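# Place tape roll, box and tape measure on shelf

## Task

Get the roll of tape, the box and the tape measure onto the shelf, and make sure that at the end the shelf holds nothing new besides those three items (anything that was already there may stay).

## Robot and tools

Robot: two arms, left_arm and right_arm, each ending in a five-finger hand. right_arm has a right hand; left_arm has a mirrored left hand. Bases in the scene frame: left_arm at (-0.009, +0.367, +0.041) m, right_arm at (+0.004, -0.237, +0.028) m, both nearly unrotated. A post stands on the floor behind the arms. Loose objects may occasionally get nudged by an outside push.

Frames. Scene frame: origin at table-top height, midway between the arms; +z up, +x outward over the table, left_arm toward +y. Reported hand positions (metres) and quaternions (wxyz) are in each arm's own base frame. Offsets you command are along the current Hand target's own axes. The hand point sits 0.05 m in front of the palm and 0.15 m from the wrist face; its +z runs along the straight fingers, +y out of the palm, and +x across the palm away from the thumb on the right hand (toward the thumb on the left hand). Straight fingertips extend about 0.06-0.07 m past the point along +z and lie 0.06 m behind it along -y. A bracket on the little-finger side of the wrist can strike things. Readings can be a few cm off; resting hands commonly sag 1-3 cm (up to 5) below the command.

The row (both execute_actions and move): one flat list of 28 numbers, each in [-1, 1], covering both arms even if only one moves. Order: left_arm dx, dy, dz, rx, ry, rz; left hand little, ring, middle, index, thumb_bend, thumb_turn, force_limit, speed; then the same 14 for right_arm. Pose numbers are offsets, not poses: they are measured from the arm's Hand target as it stood when the action (or move) began, scaled so 1.0 = 0.6 m or 180 degrees; rx, ry, rz form one rotation vector. Zeros for all six pose numbers request nothing new from that arm. Orientation commands are clipped each step to within 40 degrees of the measured orientation.

Hand numbers are absolute targets. Fingers and thumb_bend: -1 straight, +1 curled. thumb_turn: -1 beside the palm, +1 opposite the fingers. force_limit: about 0 N at -1 to 10 N at +1 (15 N for the two thumb motors). speed: near zero at -1, full at +0.48 and above (full travel 0.49 s); use -0.94 or lower for a gentle close. There is no 'no change' value: to keep a hand as it is, resend the eight numbers last actually carried out for it (or, before any, its hand_measured six plus hand_force_limit and hand_speed). Resending the same numbers keeps a grip. To squeeze harder, raise force_limit and send a target more closed than hand_measured; to loosen, send one more open. With the thumb turned in, the hand encloses objects roughly 0.035-0.065 m thick, handles down to about 0.025 m; thumb tip plus index pad can pinch light items up to about 0.08 m.

Tools.
- execute_actions(actions, cameras): actions is a list of up to 15-row tables; each row is one 1/30 s step, and a short table repeats its last row to 15 steps. Every row counts from the action's starting Hand target, so repeating an offset across actions keeps moving further. An empty actions list returns images.
- move(target, speed, blend, blocking, cameras): straight-line path to one row or a list of up to 15 rows; every row is an offset from the same starting Hand targets, not chained. speed is path top speed in m/s (0.002-4.3, default 0.25; turning up to twice that in rad/s). blend in m rounds corners; 0 stops at each. Total path time is capped at 10 s. No obstacle avoidance. blocking=false returns after about 0.5 s while the motion continues.
- wait(seconds 0-3600): lets time pass without new commands; ends early if a running move finishes.
- stop(): brakes a running move.
- zoom_image(camera, region [x0, y0, x1, y1], at most 504x504): closer look at the latest image from cam_high, cam_low, cam_left_wrist or cam_right_wrist (each 896x504).
- show_instructions(): displays the reference pages (here a FIVE-FINGER LEFT HAND page).
- finished_scene(scene=1): ends irrevocably; the objects must stay on the shelf without help.

Results: robot state per arm, including Hand target (the last commanded pose after clipping; the next offsets start here), end_effector_position and quat, joint positions/velocities/torques (a 'within noise' note may replace velocities), hand_measured, hand_stopped_by (moving, target, force, stalled, fault), hand_load_n (fingertip load, positive when pushed open; a drop to about 0 suggests a lost grip), hand_force_limit, hand_speed. move adds a 'move:' line with an ending such as done, off_target, moving, held or fault, plus limits (paced = pose clipped, held = steps withheld). Done means at rest within 10 mm and 2 degrees. MOTOR HOT or OVER-TEMPERATURE FAULT lines warn of overheating; at 100 °C the arm goes limp for 30-60 s.

Avoid: anything falling off the table or being left off it (fails the task); drops, even tiny ones; releasing moving objects; fast or hard contact with fixed or heavy things; pressing against unreachable targets; the two hands touching or one hand gripping the other; overloading fingers with heavy or swung loads; holding stretched poses long (heat). To end a push, command the target back beyond the hand point. Time keeps running while you think.

Each tool is called after "Request:" in YAML: its name, and indented under it one key for each argument.

Reference images:

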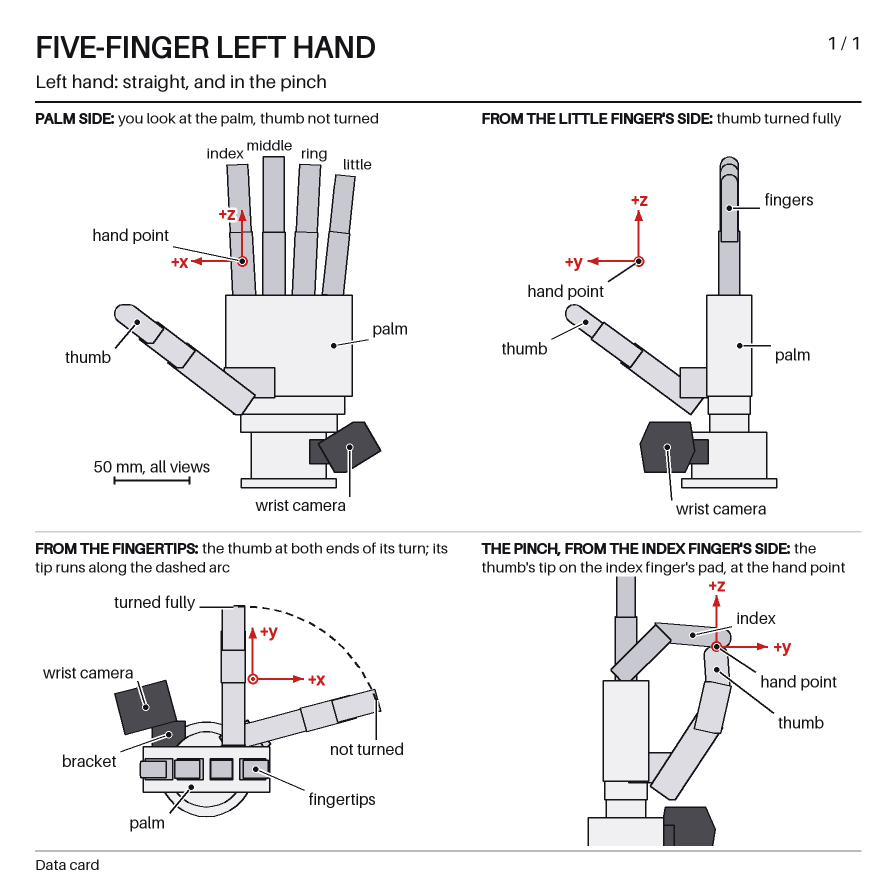

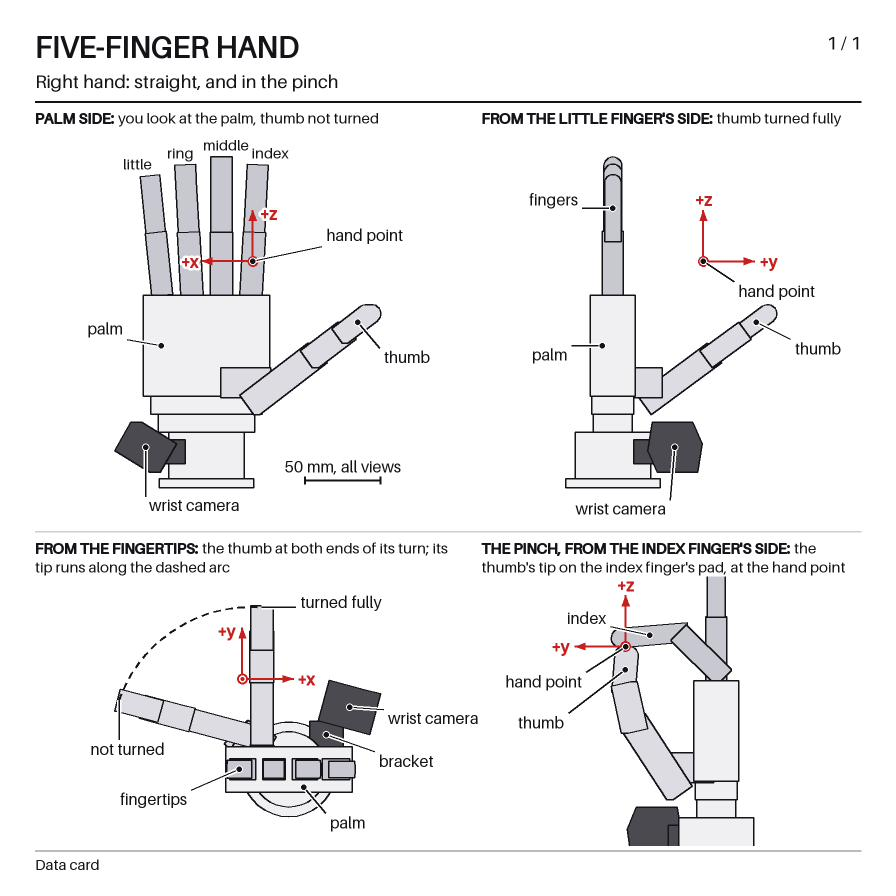

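## Session

Request:
execute_actions:
  actions: []

Scene clock: 0.00 s.
left_arm: end_effector_position=(+0.6524, -0.2572, +0.3092) hand_measured=(-1.000, -1.000, -1.000, -1.000, -1.000, -1.000) hand_load_n=(+0.0, +0.0, +0.0, +0.0, +0.0, +0.0) hand_stopped_by=(target, target, target, target, target, target) hand_force_limit=0.00 hand_speed=-0.80 end_effector_quat_wxyz=(+0.553, +0.070, +0.733, +0.390) | right_arm: end_effector_position=(+0.2789, -0.3002, +0.1990) hand_measured=(-1.000, -1.000, -1.000, -1.000, -1.000, -1.000) hand_load_n=(+0.0, +0.0, +0.0, +0.0, +0.0, +0.0) hand_stopped_by=(target, target, target, target, target, target) hand_force_limit=0.00 hand_speed=-0.80 end_effector_quat_wxyz=(+0.076, +0.042, +0.738, -0.669)
Joint positions: left_arm=[-0.672 1.958 1.613 0.122 -1.182 2.074] | right_arm=[-0.464 0.933 0.411 0.337 1.043 0.33]
Joint velocities: within noise
Joint torques (N m): no reading
Heat: left arm: hottest waist 29 °C; right arm: hottest waist 26 °C.
Hand target: left_arm +0.6558, -0.2599, +0.3115; +0.557, +0.066, +0.732, +0.388 | right_arm +0.2845, -0.3030, +0.2114; +0.085, +0.049, +0.733, -0.673

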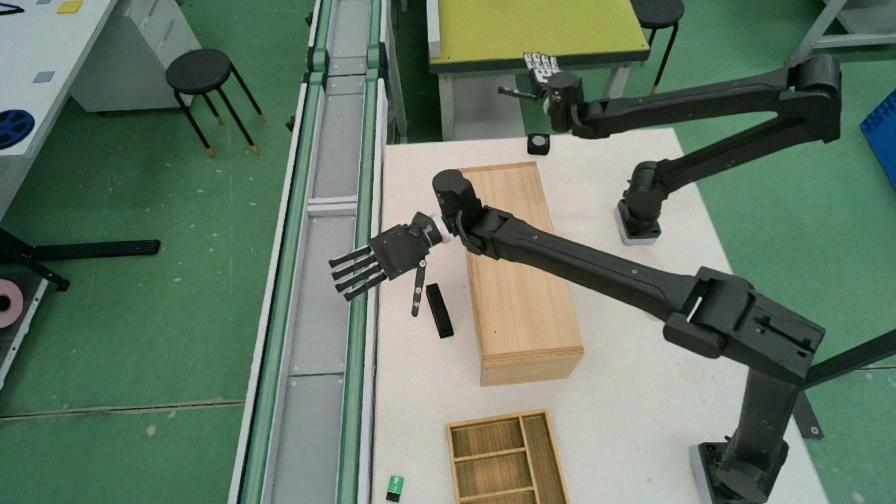

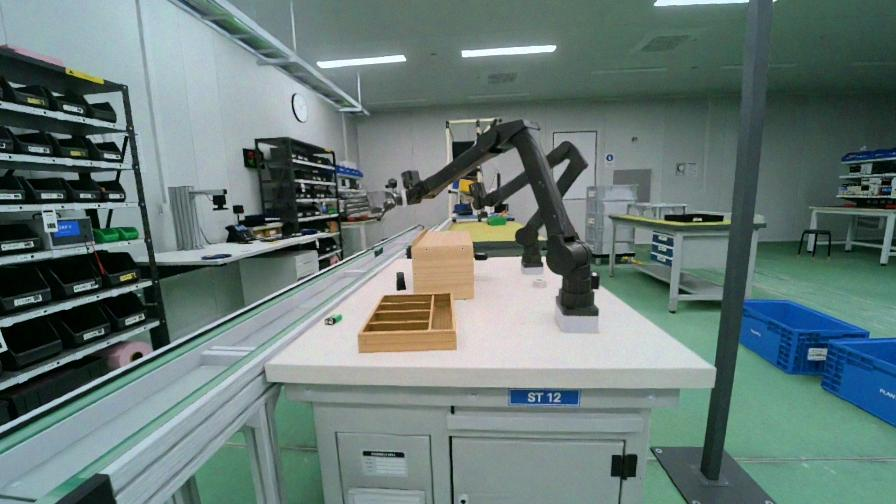

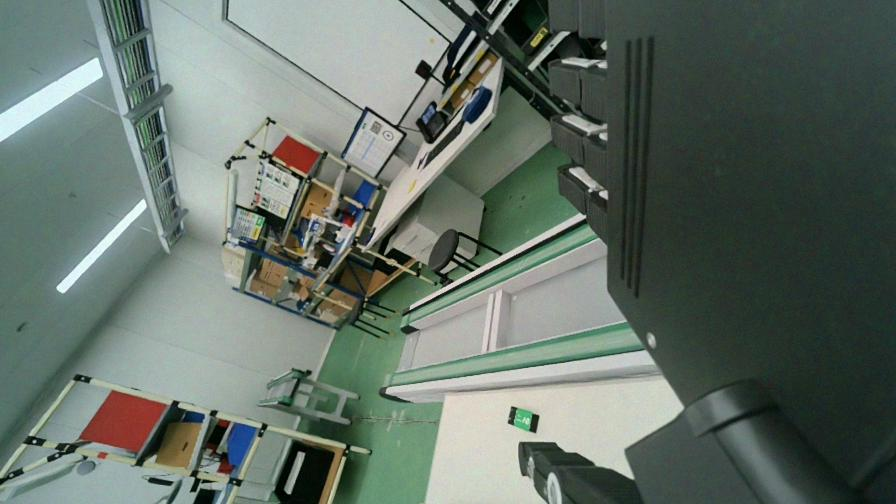

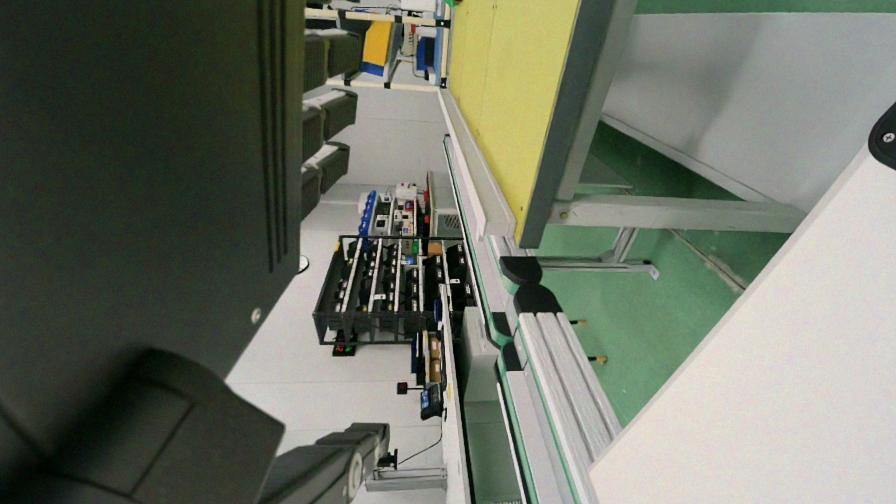

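Request:
zoom_image:
  camera: "cam_high"
  region: [370, 130, 690, 310]

Request:
zoom_image:
  camera: "cam_high"
  region: [370, 270, 690, 450]

Request:
zoom_image:
  camera: "cam_low"
  region: [300, 200, 620, 380]

Request:
zoom_image:
  camera: "cam_high"
  region: [370, 400, 570, 504]

Scaled by 1.575.

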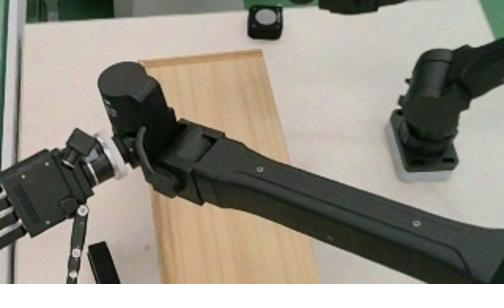

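Scaled by 1.575.

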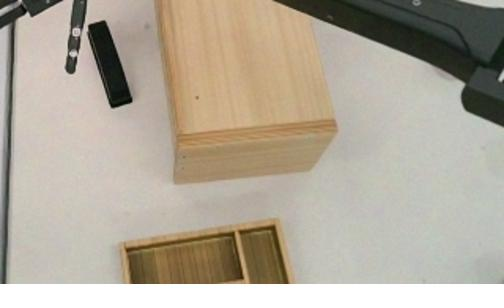

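Scaled by 1.575.

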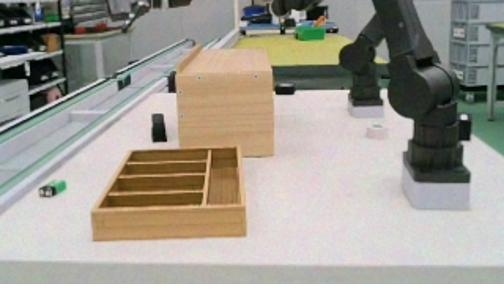

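Scaled by 2.520.

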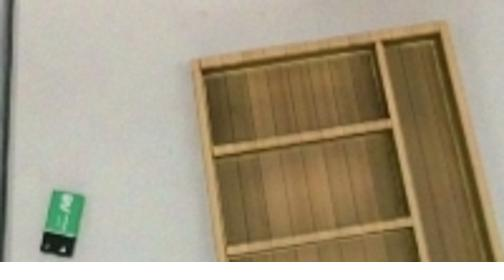

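Request:
move:
  target:
    - [-0.153,0.128,-0.016,0,0,0,-1,-1,-1,-1,-1,-1,0,-0.8,0,0,0,0,0,0,-1,-1,-1,-1,-1,-1,0,-0.8]
    - [0.3986,0.771,-0.12,0,0,0,-1,-1,-1,-1,-1,-1,0,-0.8,0,0,0,0,0,0,-1,-1,-1,-1,-1,-1,0,-0.8]
  blend: 0.03
  cameras: ["all"]

Scene clock: 30.90 s.
left_arm: end_effector_position=(+0.3496, +0.1485, +0.4387) hand_measured=(-1.000, -1.000, -1.000, -1.000, -1.000, -1.000) hand_load_n=(+0.0, +0.0, +0.0, +0.0, +0.0, +0.0) hand_stopped_by=(target, target, target, target, target, target) hand_force_limit=0.00 hand_speed=-0.80 end_effector_quat_wxyz=(+0.566, +0.036, +0.740, +0.362) | right_arm: end_effector_position=(+0.2789, -0.3002, +0.1990) hand_measured=(-1.000, -1.000, -1.000, -1.000, -1.000, -1.000) hand_load_n=(+0.0, +0.0, +0.0, +0.0, +0.0, +0.0) hand_stopped_by=(target, target, target, target, target, target) hand_force_limit=0.00 hand_speed=-0.80 end_effector_quat_wxyz=(+0.076, +0.042, +0.738, -0.669)
Joint positions: left_arm=[-0.027 0.65 0.762 -0.228 -0.545 2.128] | right_arm=[-0.464 0.933 0.411 0.337 1.043 0.33]
Joint torques (N m): left_arm=[1.96 -1.14 8.46 1.87 0.04 0.03] | right_arm=[-0.62 -4.84 10.28 1.62 0.19 -0.03]
Heat: left arm: hottest waist 29 °C; right arm: hottest elbow 29 °C.
Hand target: left_arm +0.3496, +0.1506, +0.4315; +0.557, +0.066, +0.732, +0.388 | right_arm +0.2845, -0.3030, +0.2114; +0.085, +0.049, +0.733, -0.673
Off the commanded pose: left_arm 0.008 m, 5 deg | right_arm 0.014 m, 1 deg.
joint sent to its limit (left arm) — joint 6 (wrist roll), upper limit. The joint targets are off in orientation, not in position.
move: off_target (left_arm)

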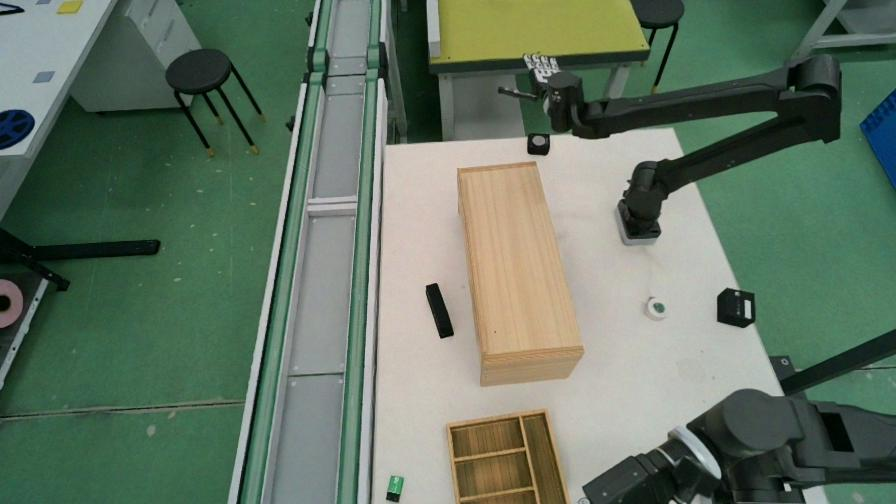

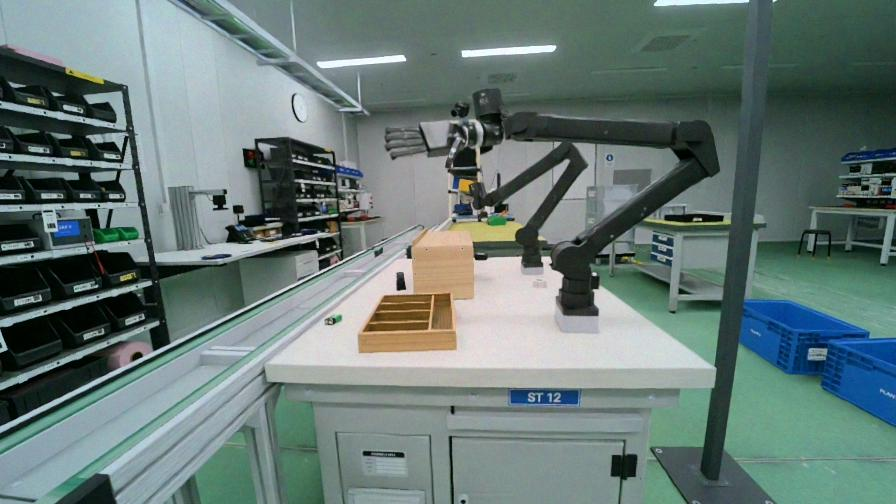

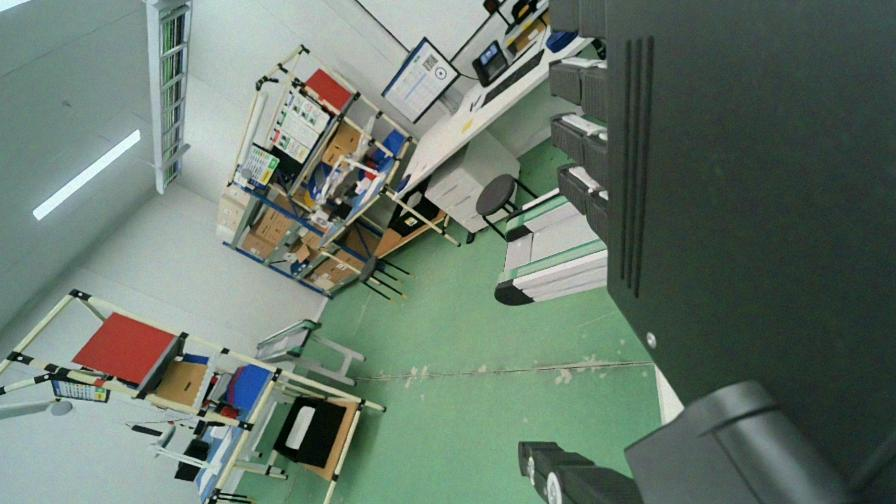

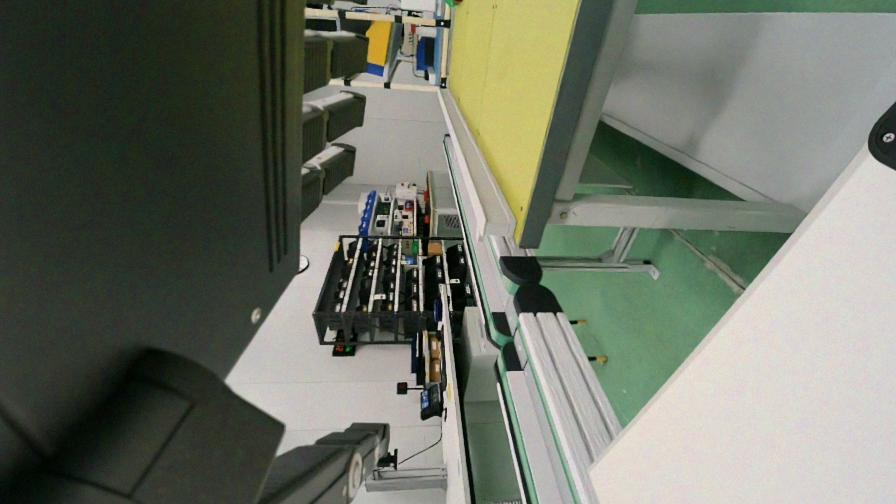

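Request:
zoom_image:
  camera: "cam_high"
  region: [600, 260, 800, 400]

Request:
zoom_image:
  camera: "cam_high"
  region: [400, 260, 600, 400]

Request:
zoom_image:
  camera: "cam_high"
  region: [440, 100, 640, 240]

Request:
zoom_image:
  camera: "cam_low"
  region: [380, 200, 580, 310]

Scaled by 2.520.

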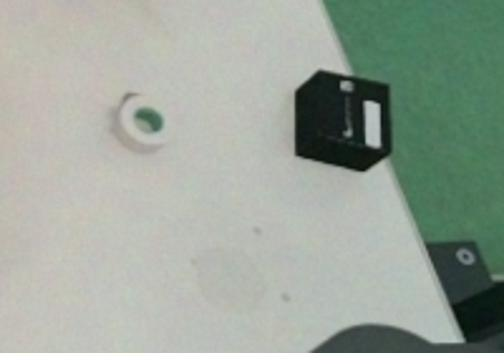

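Scaled by 2.520.

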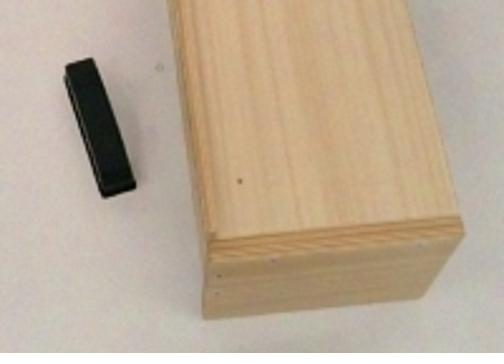

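Scaled by 2.520.

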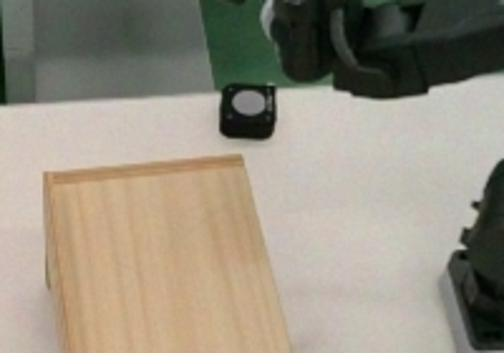

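Scaled by 2.520.

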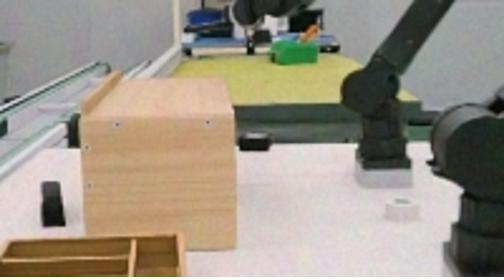

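Request:
move:
  target: [-0.0205,-0.6362,-0.6135,0.374,-0.031,-0.101,-1,-1,-1,-1,-1,-1,0,-0.8,0,0,0,0,0,0,-1,-1,-1,-1,-1,-1,0,-0.8]
  cameras: ["all"]

Scene clock: 64.80 s.
left_arm: end_effector_position=(+0.1648, -0.2987, +0.2294) hand_measured=(-1.000, -1.000, -1.000, -1.000, -1.000, -1.000) hand_load_n=(+0.0, +0.0, +0.0, +0.0, +0.0, +0.0) hand_stopped_by=(target, target, target, target, target, target) hand_force_limit=0.00 hand_speed=-0.80 end_effector_quat_wxyz=(+0.511, +0.267, +0.799, -0.170) | right_arm: end_effector_position=(+0.2789, -0.3002, +0.1990) hand_measured=(-1.000, -1.000, -1.000, -1.000, -1.000, -1.000) hand_load_n=(+0.0, +0.0, +0.0, +0.0, +0.0, +0.0) hand_stopped_by=(target, target, target, target, target, target) hand_force_limit=0.00 hand_speed=-0.80 end_effector_quat_wxyz=(+0.076, +0.042, +0.738, -0.669)
Joint positions: left_arm=[-1.577 0.825 0.639 -0.474 -0.818 1.058] | right_arm=[-0.464 0.933 0.411 0.337 1.043 0.33]
Joint torques (N m): left_arm=[1.08 -2.43 8.06 2.69 -0.24 -0.03] | right_arm=[-0.73 -4.95 10.26 1.62 0.18 -0.02]
Heat: left arm: hottest waist 29 °C; right arm: hottest elbow 31 °C.
Hand target: left_arm +0.1633, -0.3013, +0.2254; +0.511, +0.270, +0.798, -0.172 | right_arm +0.2845, -0.3030, +0.2114; +0.085, +0.049, +0.733, -0.673
Off the commanded pose: left_arm 0.005 m, 0 deg | right_arm 0.014 m, 1 deg.
move: done

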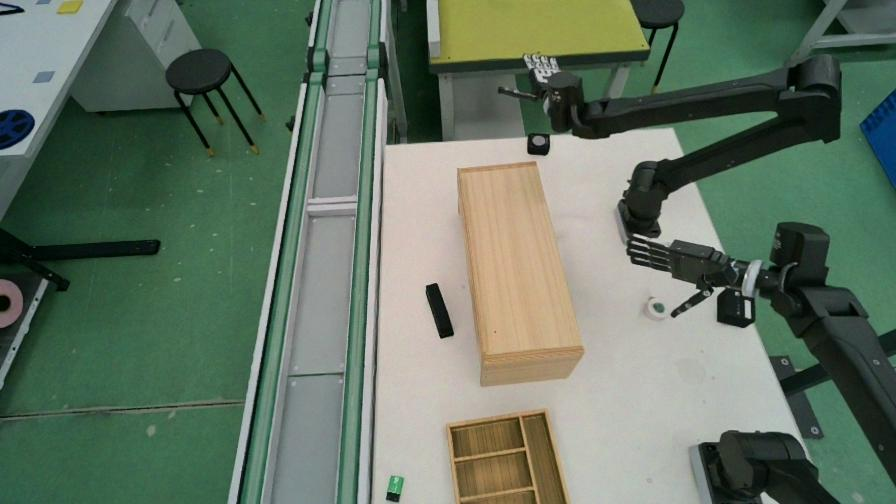

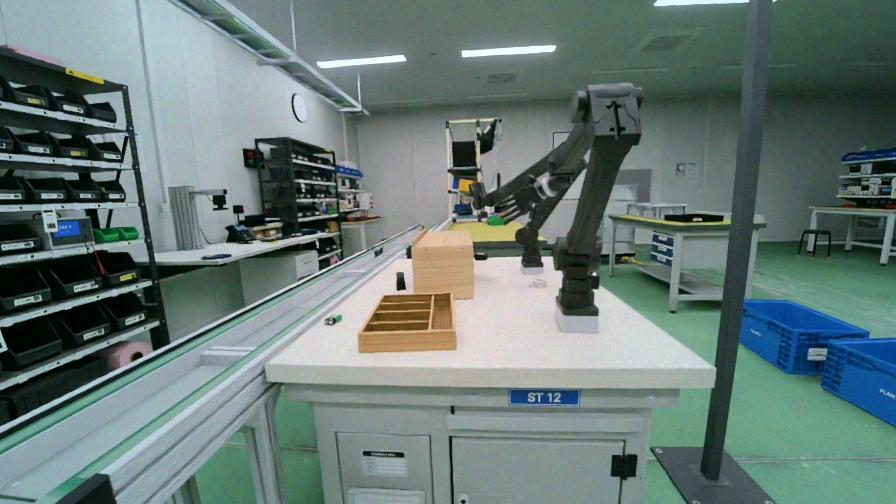

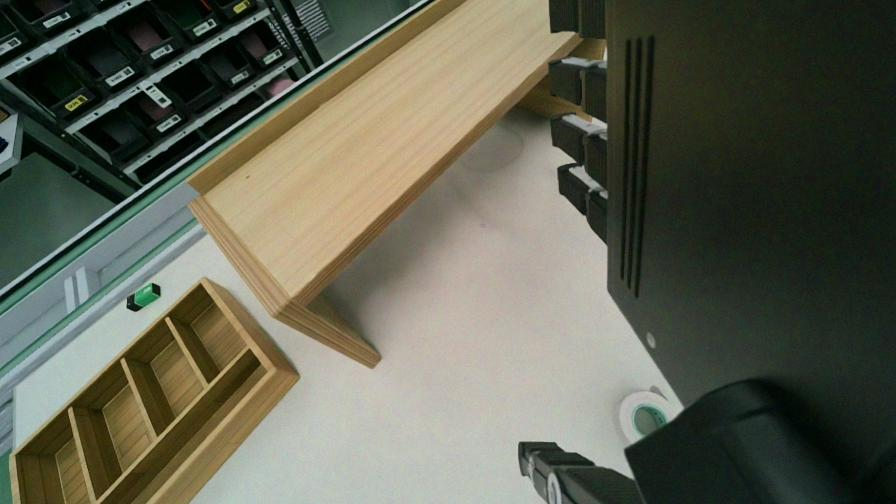

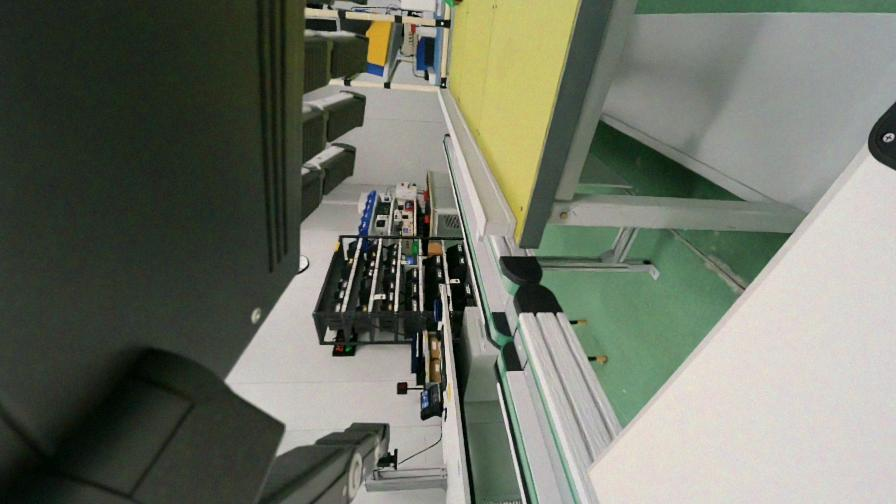

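Request:
zoom_image:
  camera: "cam_high"
  region: [700, 270, 780, 340]

Request:
zoom_image:
  camera: "cam_low"
  region: [500, 230, 620, 310]

Request:
zoom_image:
  camera: "cam_left_wrist"
  region: [560, 340, 720, 504]

Scaled by 6.300.

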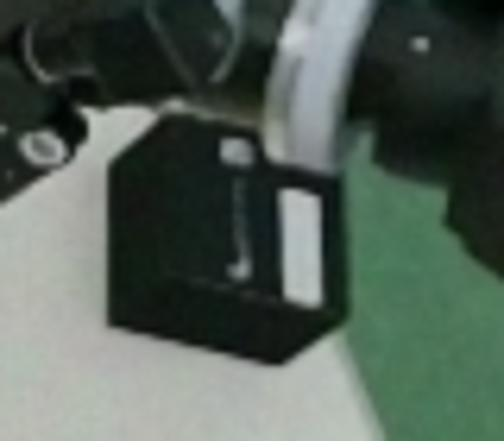

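Scaled by 4.200.

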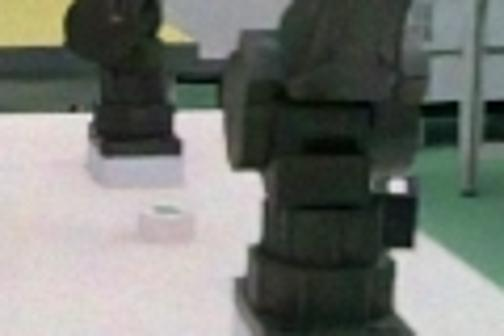

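Scaled by 3.073.

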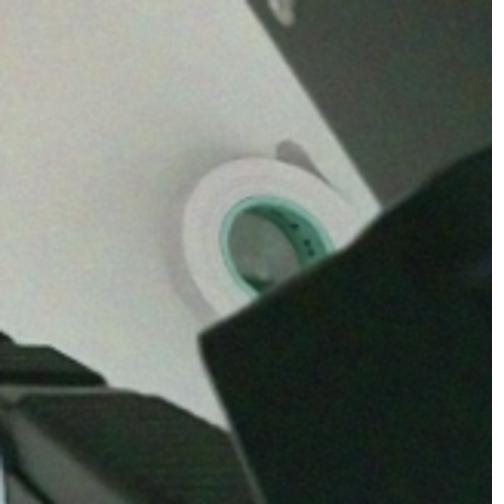

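Request:
move:
  target: [0.1693,-0.2632,0.0162,0.0177,0.1451,-0.4248,-0.7,-0.7,-0.7,-0.7,-1,1,0,-0.5,0.0618,0.0433,0.1435,-0.1945,0.0365,-0.052,-0.7,-0.7,-0.7,-0.7,-1,1,0,-0.5]
  cameras: ["all"]

Scene clock: 151.20 s.
left_arm: end_effector_position=(+0.0366, -0.4048, +0.1343) hand_measured=(-0.700, -0.700, -0.700, -0.700, -1.000, +1.000) hand_load_n=(+0.0, +0.0, +0.0, +0.0, +0.0, +0.0) hand_stopped_by=(target, target, target, target, target, target) hand_force_limit=0.00 hand_speed=-0.50 end_effector_quat_wxyz=(+0.109, -0.226, +0.877, -0.409) | right_arm: end_effector_position=(+0.2529, -0.3723, +0.1538) hand_measured=(-0.700, -0.700, -0.700, -0.700, -1.000, +1.000) hand_load_n=(+0.0, +0.0, +0.0, +0.0, +0.0, +0.0) hand_stopped_by=(target, target, target, target, target, target) hand_force_limit=0.00 hand_speed=-0.50 end_effector_quat_wxyz=(-0.006, -0.009, +0.910, -0.413)
Joint positions: left_arm=[-1.539 1.022 0.666 -0.401 -0.363 -0.314] | right_arm=[-0.87 1.172 0.846 -0.528 0.51 0.488]
Joint torques (N m): left_arm=[2.14 -4.48 7.84 2.74 -0.08 -0.14] | right_arm=[-1.85 -8.59 12.64 0.96 0.23 -0.06]
Heat: left arm: hottest waist 29 °C; right arm: hottest elbow 34 °C.
Hand target: left_arm +0.0408, -0.4062, +0.1287; +0.109, -0.235, +0.876, -0.408 | right_arm +0.2582, -0.3878, +0.1723; +0.000, +0.000, +0.906, -0.422
Off the commanded pose: left_arm 0.007 m, 1 deg | right_arm 0.024 m, 2 deg.
move: off_target (right_arm)

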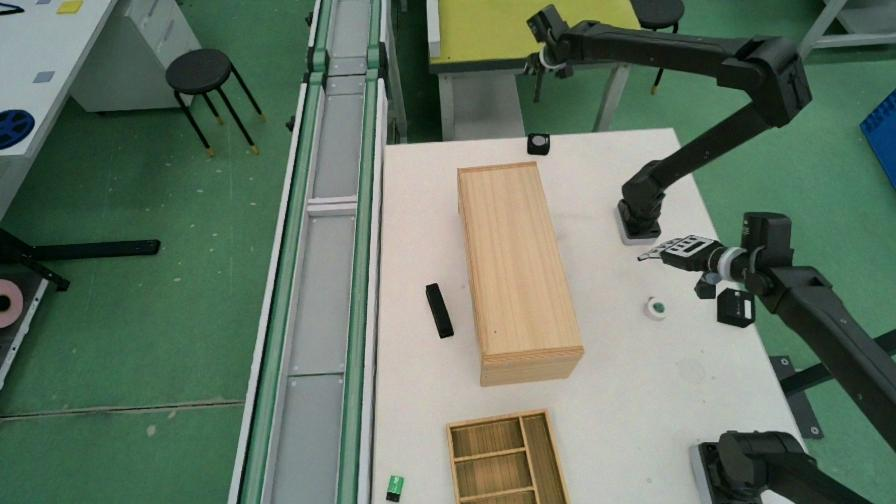

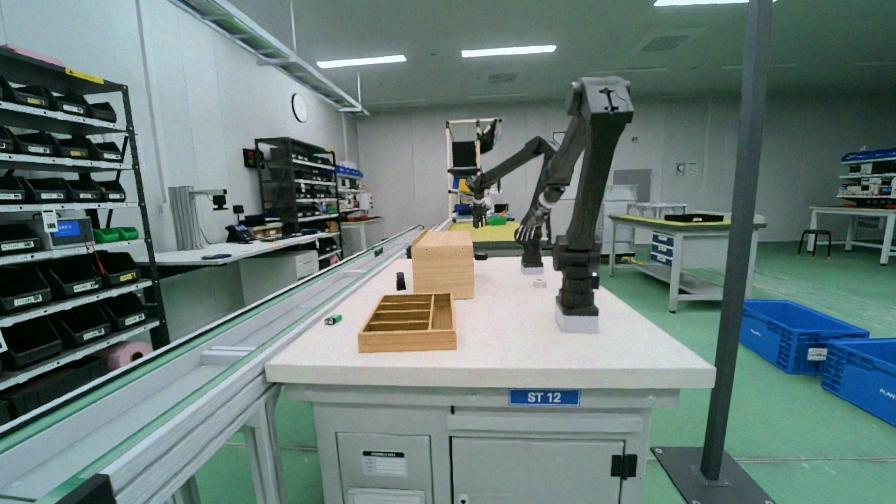

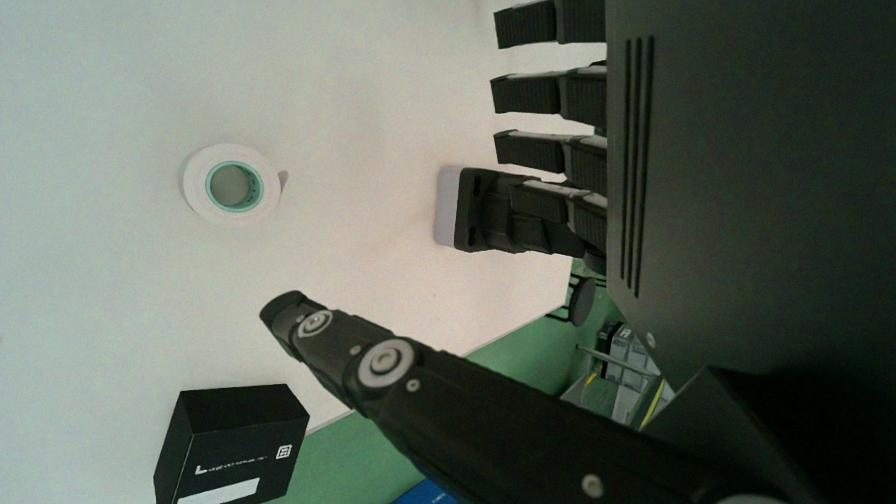

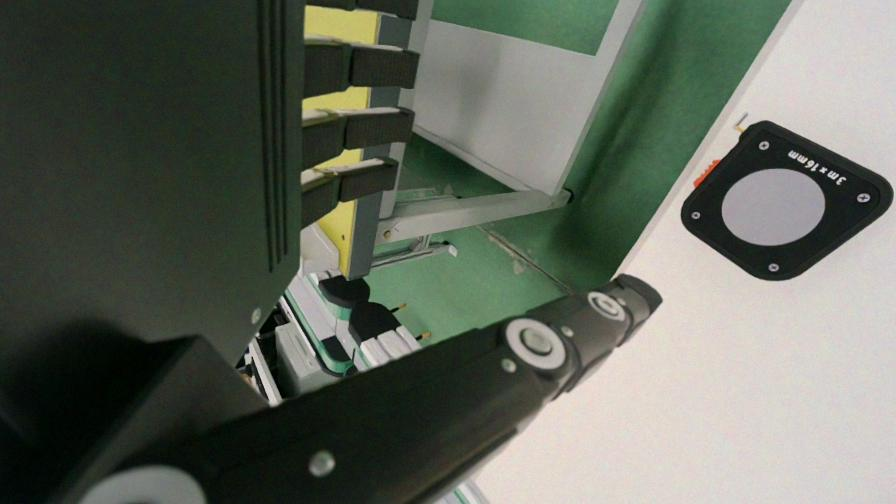

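Request:
move:
  target: [-0.029,0.0993,0.0373,0,0,0,-0.7,-0.7,-0.7,-0.7,-1,1,0,-0.5,0,0.0643,-0.0766,0,0,0,-0.7,-0.7,-0.7,-0.7,-1,1,0,-0.5]
  cameras: ["all"]
  speed: 0.15

Scene clock: 193.43 s.
left_arm: end_effector_position=(+0.0409, -0.3781, +0.0721) hand_measured=(-0.700, -0.700, -0.700, -0.700, -1.000, +1.000) hand_load_n=(+0.0, +0.0, +0.0, +0.0, +0.0, +0.0) hand_stopped_by=(target, target, target, target, target, target) hand_force_limit=0.00 hand_speed=-0.50 end_effector_quat_wxyz=(+0.107, -0.233, +0.876, -0.408) | right_arm: end_effector_position=(+0.2553, -0.3318, +0.1729) hand_measured=(-0.700, -0.700, -0.700, -0.700, -1.000, +1.000) hand_load_n=(+0.0, +0.0, +0.0, +0.0, +0.0, +0.0) hand_stopped_by=(target, target, target, target, target, target) hand_force_limit=0.00 hand_speed=-0.50 end_effector_quat_wxyz=(-0.002, -0.002, +0.906, -0.424)
Joint positions: left_arm=[-1.518 1.033 0.492 -0.214 -0.348 -0.314] | right_arm=[-0.775 1.066 0.816 -0.625 0.584 0.575]
Joint torques (N m): left_arm=[2.2 -3.96 7.42 2.76 -0.05 0] | right_arm=[0.09 -8.29 9.32 0.91 0.53 0.12]
Heat: left arm: hottest waist 28 °C; right arm: hottest elbow 39 °C.
Hand target: left_arm +0.0453, -0.3791, +0.0687; +0.109, -0.235, +0.876, -0.408 | right_arm +0.2580, -0.3278, +0.1722; +0.000, +0.000, +0.906, -0.422
Off the commanded pose: left_arm 0.006 m, 0 deg | right_arm 0.005 m, 0 deg.
move: done

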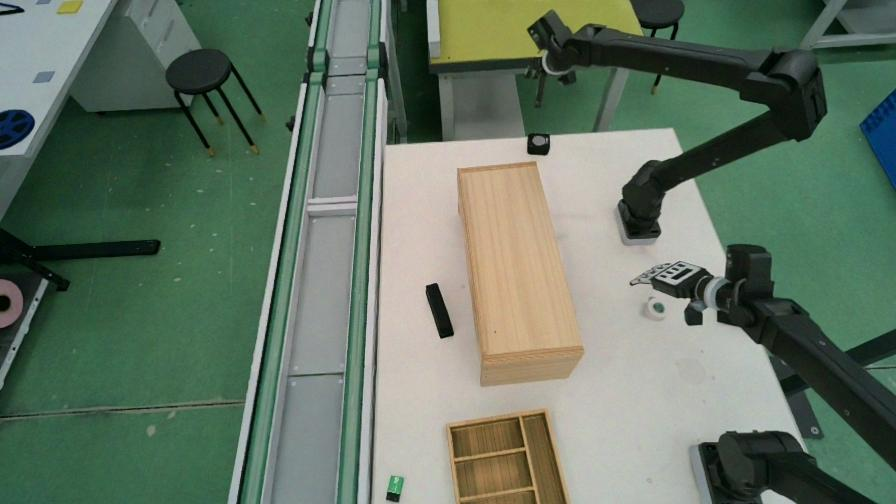

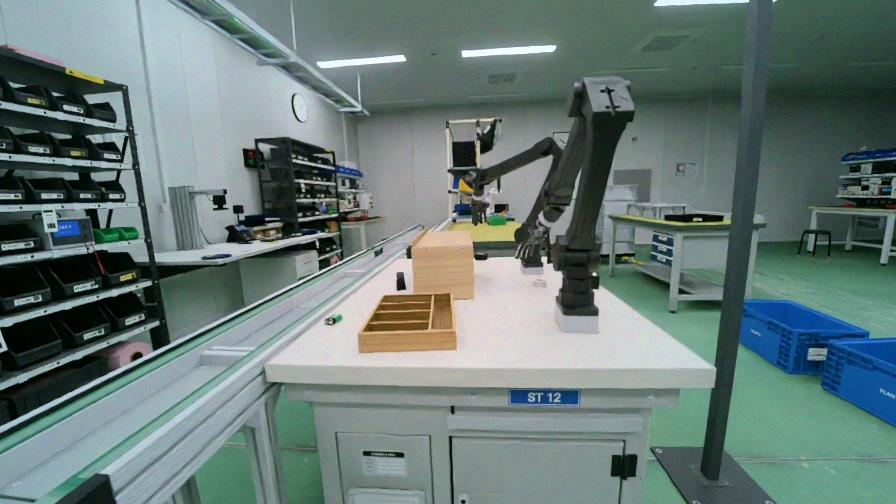

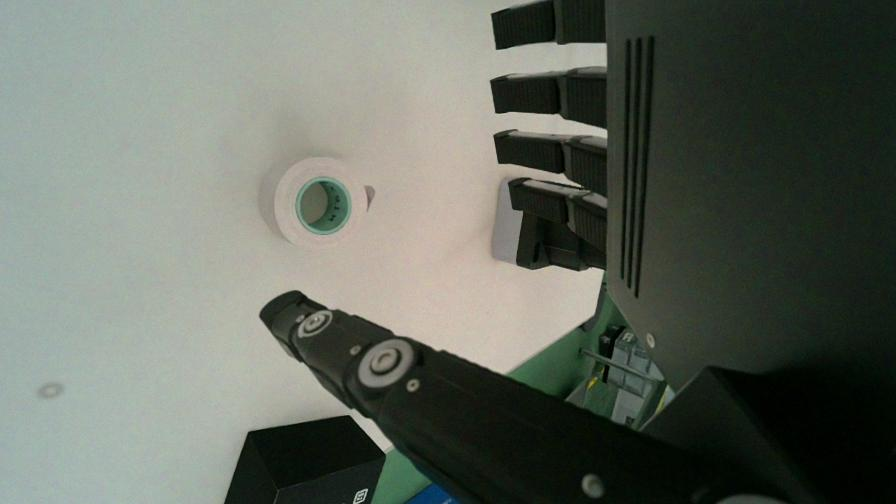

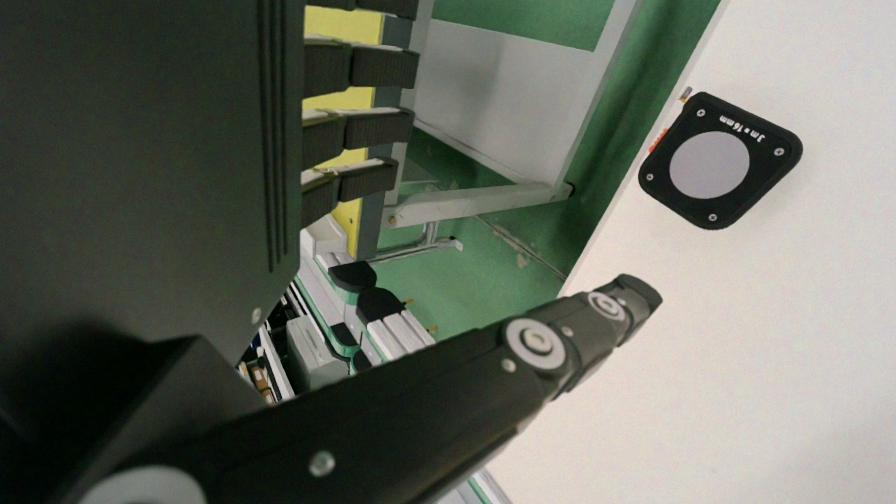

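Request:
zoom_image:
  camera: "cam_high"
  region: [500, 0, 640, 170]

Request:
zoom_image:
  camera: "cam_high"
  region: [600, 230, 780, 340]

Request:
zoom_image:
  camera: "cam_low"
  region: [460, 190, 580, 300]

Scaled by 2.965.

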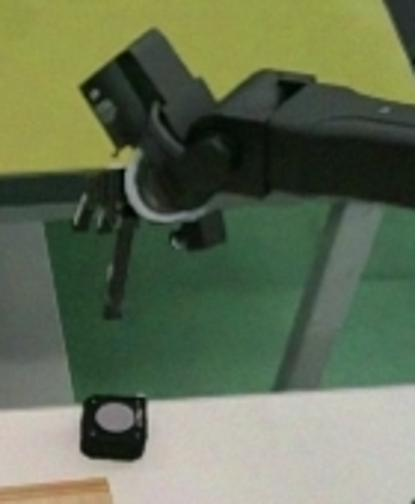

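Scaled by 2.800.

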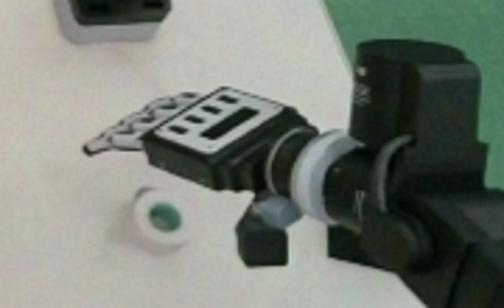

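Scaled by 4.200.

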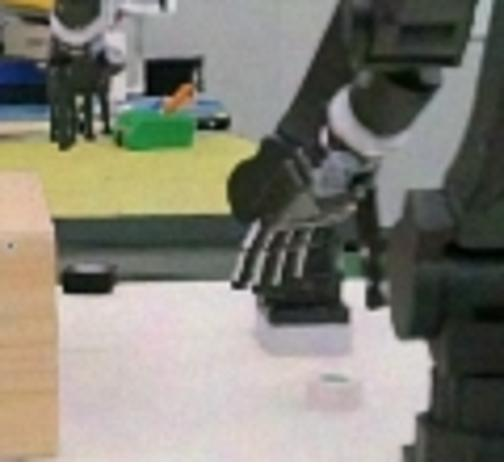

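Request:
move:
  target: [0,0,0,0,0,0,-0.2,-0.2,-0.2,-0.2,-0.6,1,0,-0.5,0,0,0,0,0,0,-0.2,-0.2,-0.2,-0.2,-0.6,1,0,-0.5]
  cameras: ["cam_left_wrist","cam_right_wrist","cam_high"]

Scene clock: 218.07 s.
left_arm: end_effector_position=(+0.0409, -0.3781, +0.0721) hand_measured=(-0.200, -0.200, -0.200, -0.200, -0.600, +1.000) hand_load_n=(+0.0, +0.0, +0.0, +0.0, +0.0, +0.0) hand_stopped_by=(target, target, target, target, target, target) hand_force_limit=0.00 hand_speed=-0.50 end_effector_quat_wxyz=(+0.107, -0.233, +0.876, -0.408) | right_arm: end_effector_position=(+0.2553, -0.3318, +0.1729) hand_measured=(-0.200, -0.200, -0.200, -0.200, -0.600, +1.000) hand_load_n=(+0.0, +0.0, +0.0, +0.0, +0.0, +0.0) hand_stopped_by=(target, target, target, target, target, target) hand_force_limit=0.00 hand_speed=-0.50 end_effector_quat_wxyz=(-0.002, -0.002, +0.906, -0.424)
Joint positions: left_arm=[-1.518 1.033 0.492 -0.214 -0.348 -0.314] | right_arm=[-0.775 1.066 0.816 -0.625 0.584 0.576]
Joint torques (N m): left_arm=[2.08 -3.55 7.49 2.69 -0.07 -0.01] | right_arm=[0.21 -8.23 9.33 0.87 0.52 0.1]
Heat: left arm: hottest waist 28 °C; right arm: hottest elbow 38 °C.
Hand target: left_arm +0.0454, -0.3790, +0.0687; +0.110, -0.235, +0.876, -0.408 | right_arm +0.2580, -0.3278, +0.1722; +0.000, +0.000, +0.906, -0.422
Off the commanded pose: left_arm 0.006 m, 0 deg | right_arm 0.005 m, 0 deg.
move: done
Images, in order (width x height): cam_high 896x504, cam_left_wrist 896x504, cam_right_wrist 896x504.

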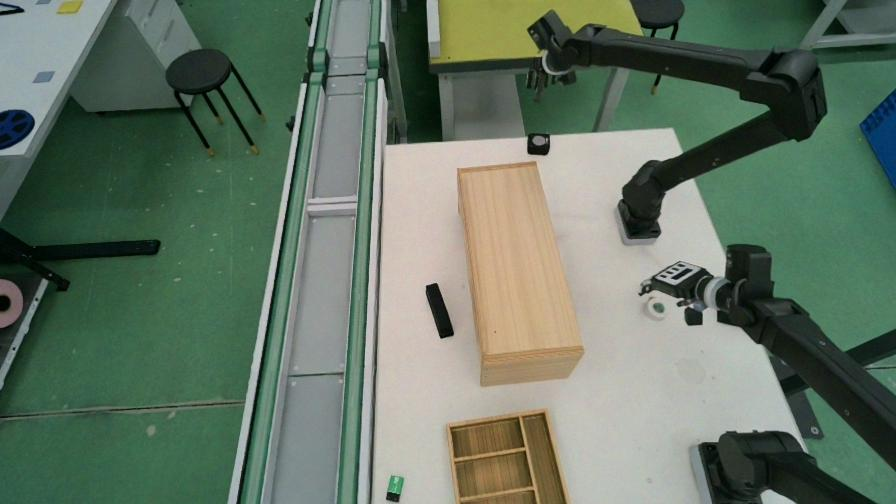

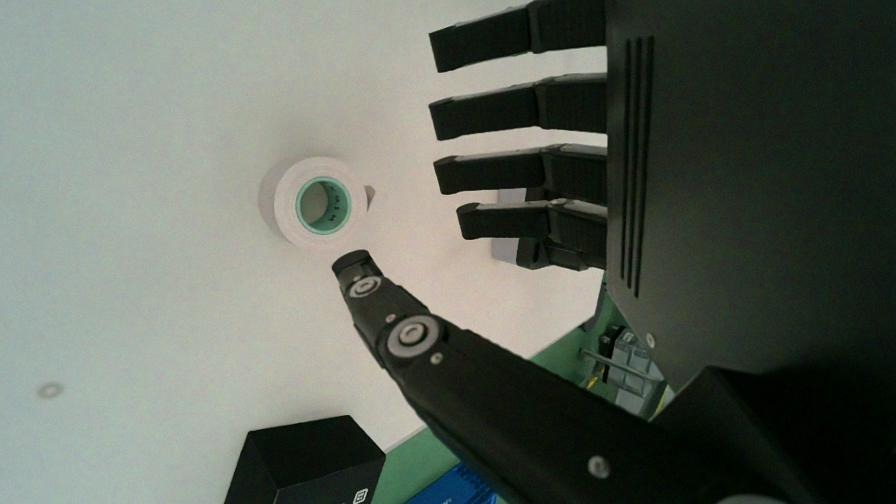

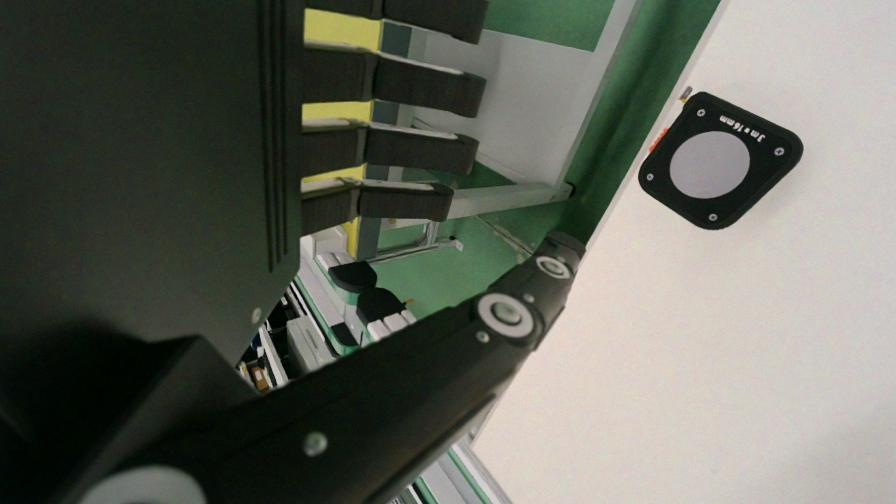

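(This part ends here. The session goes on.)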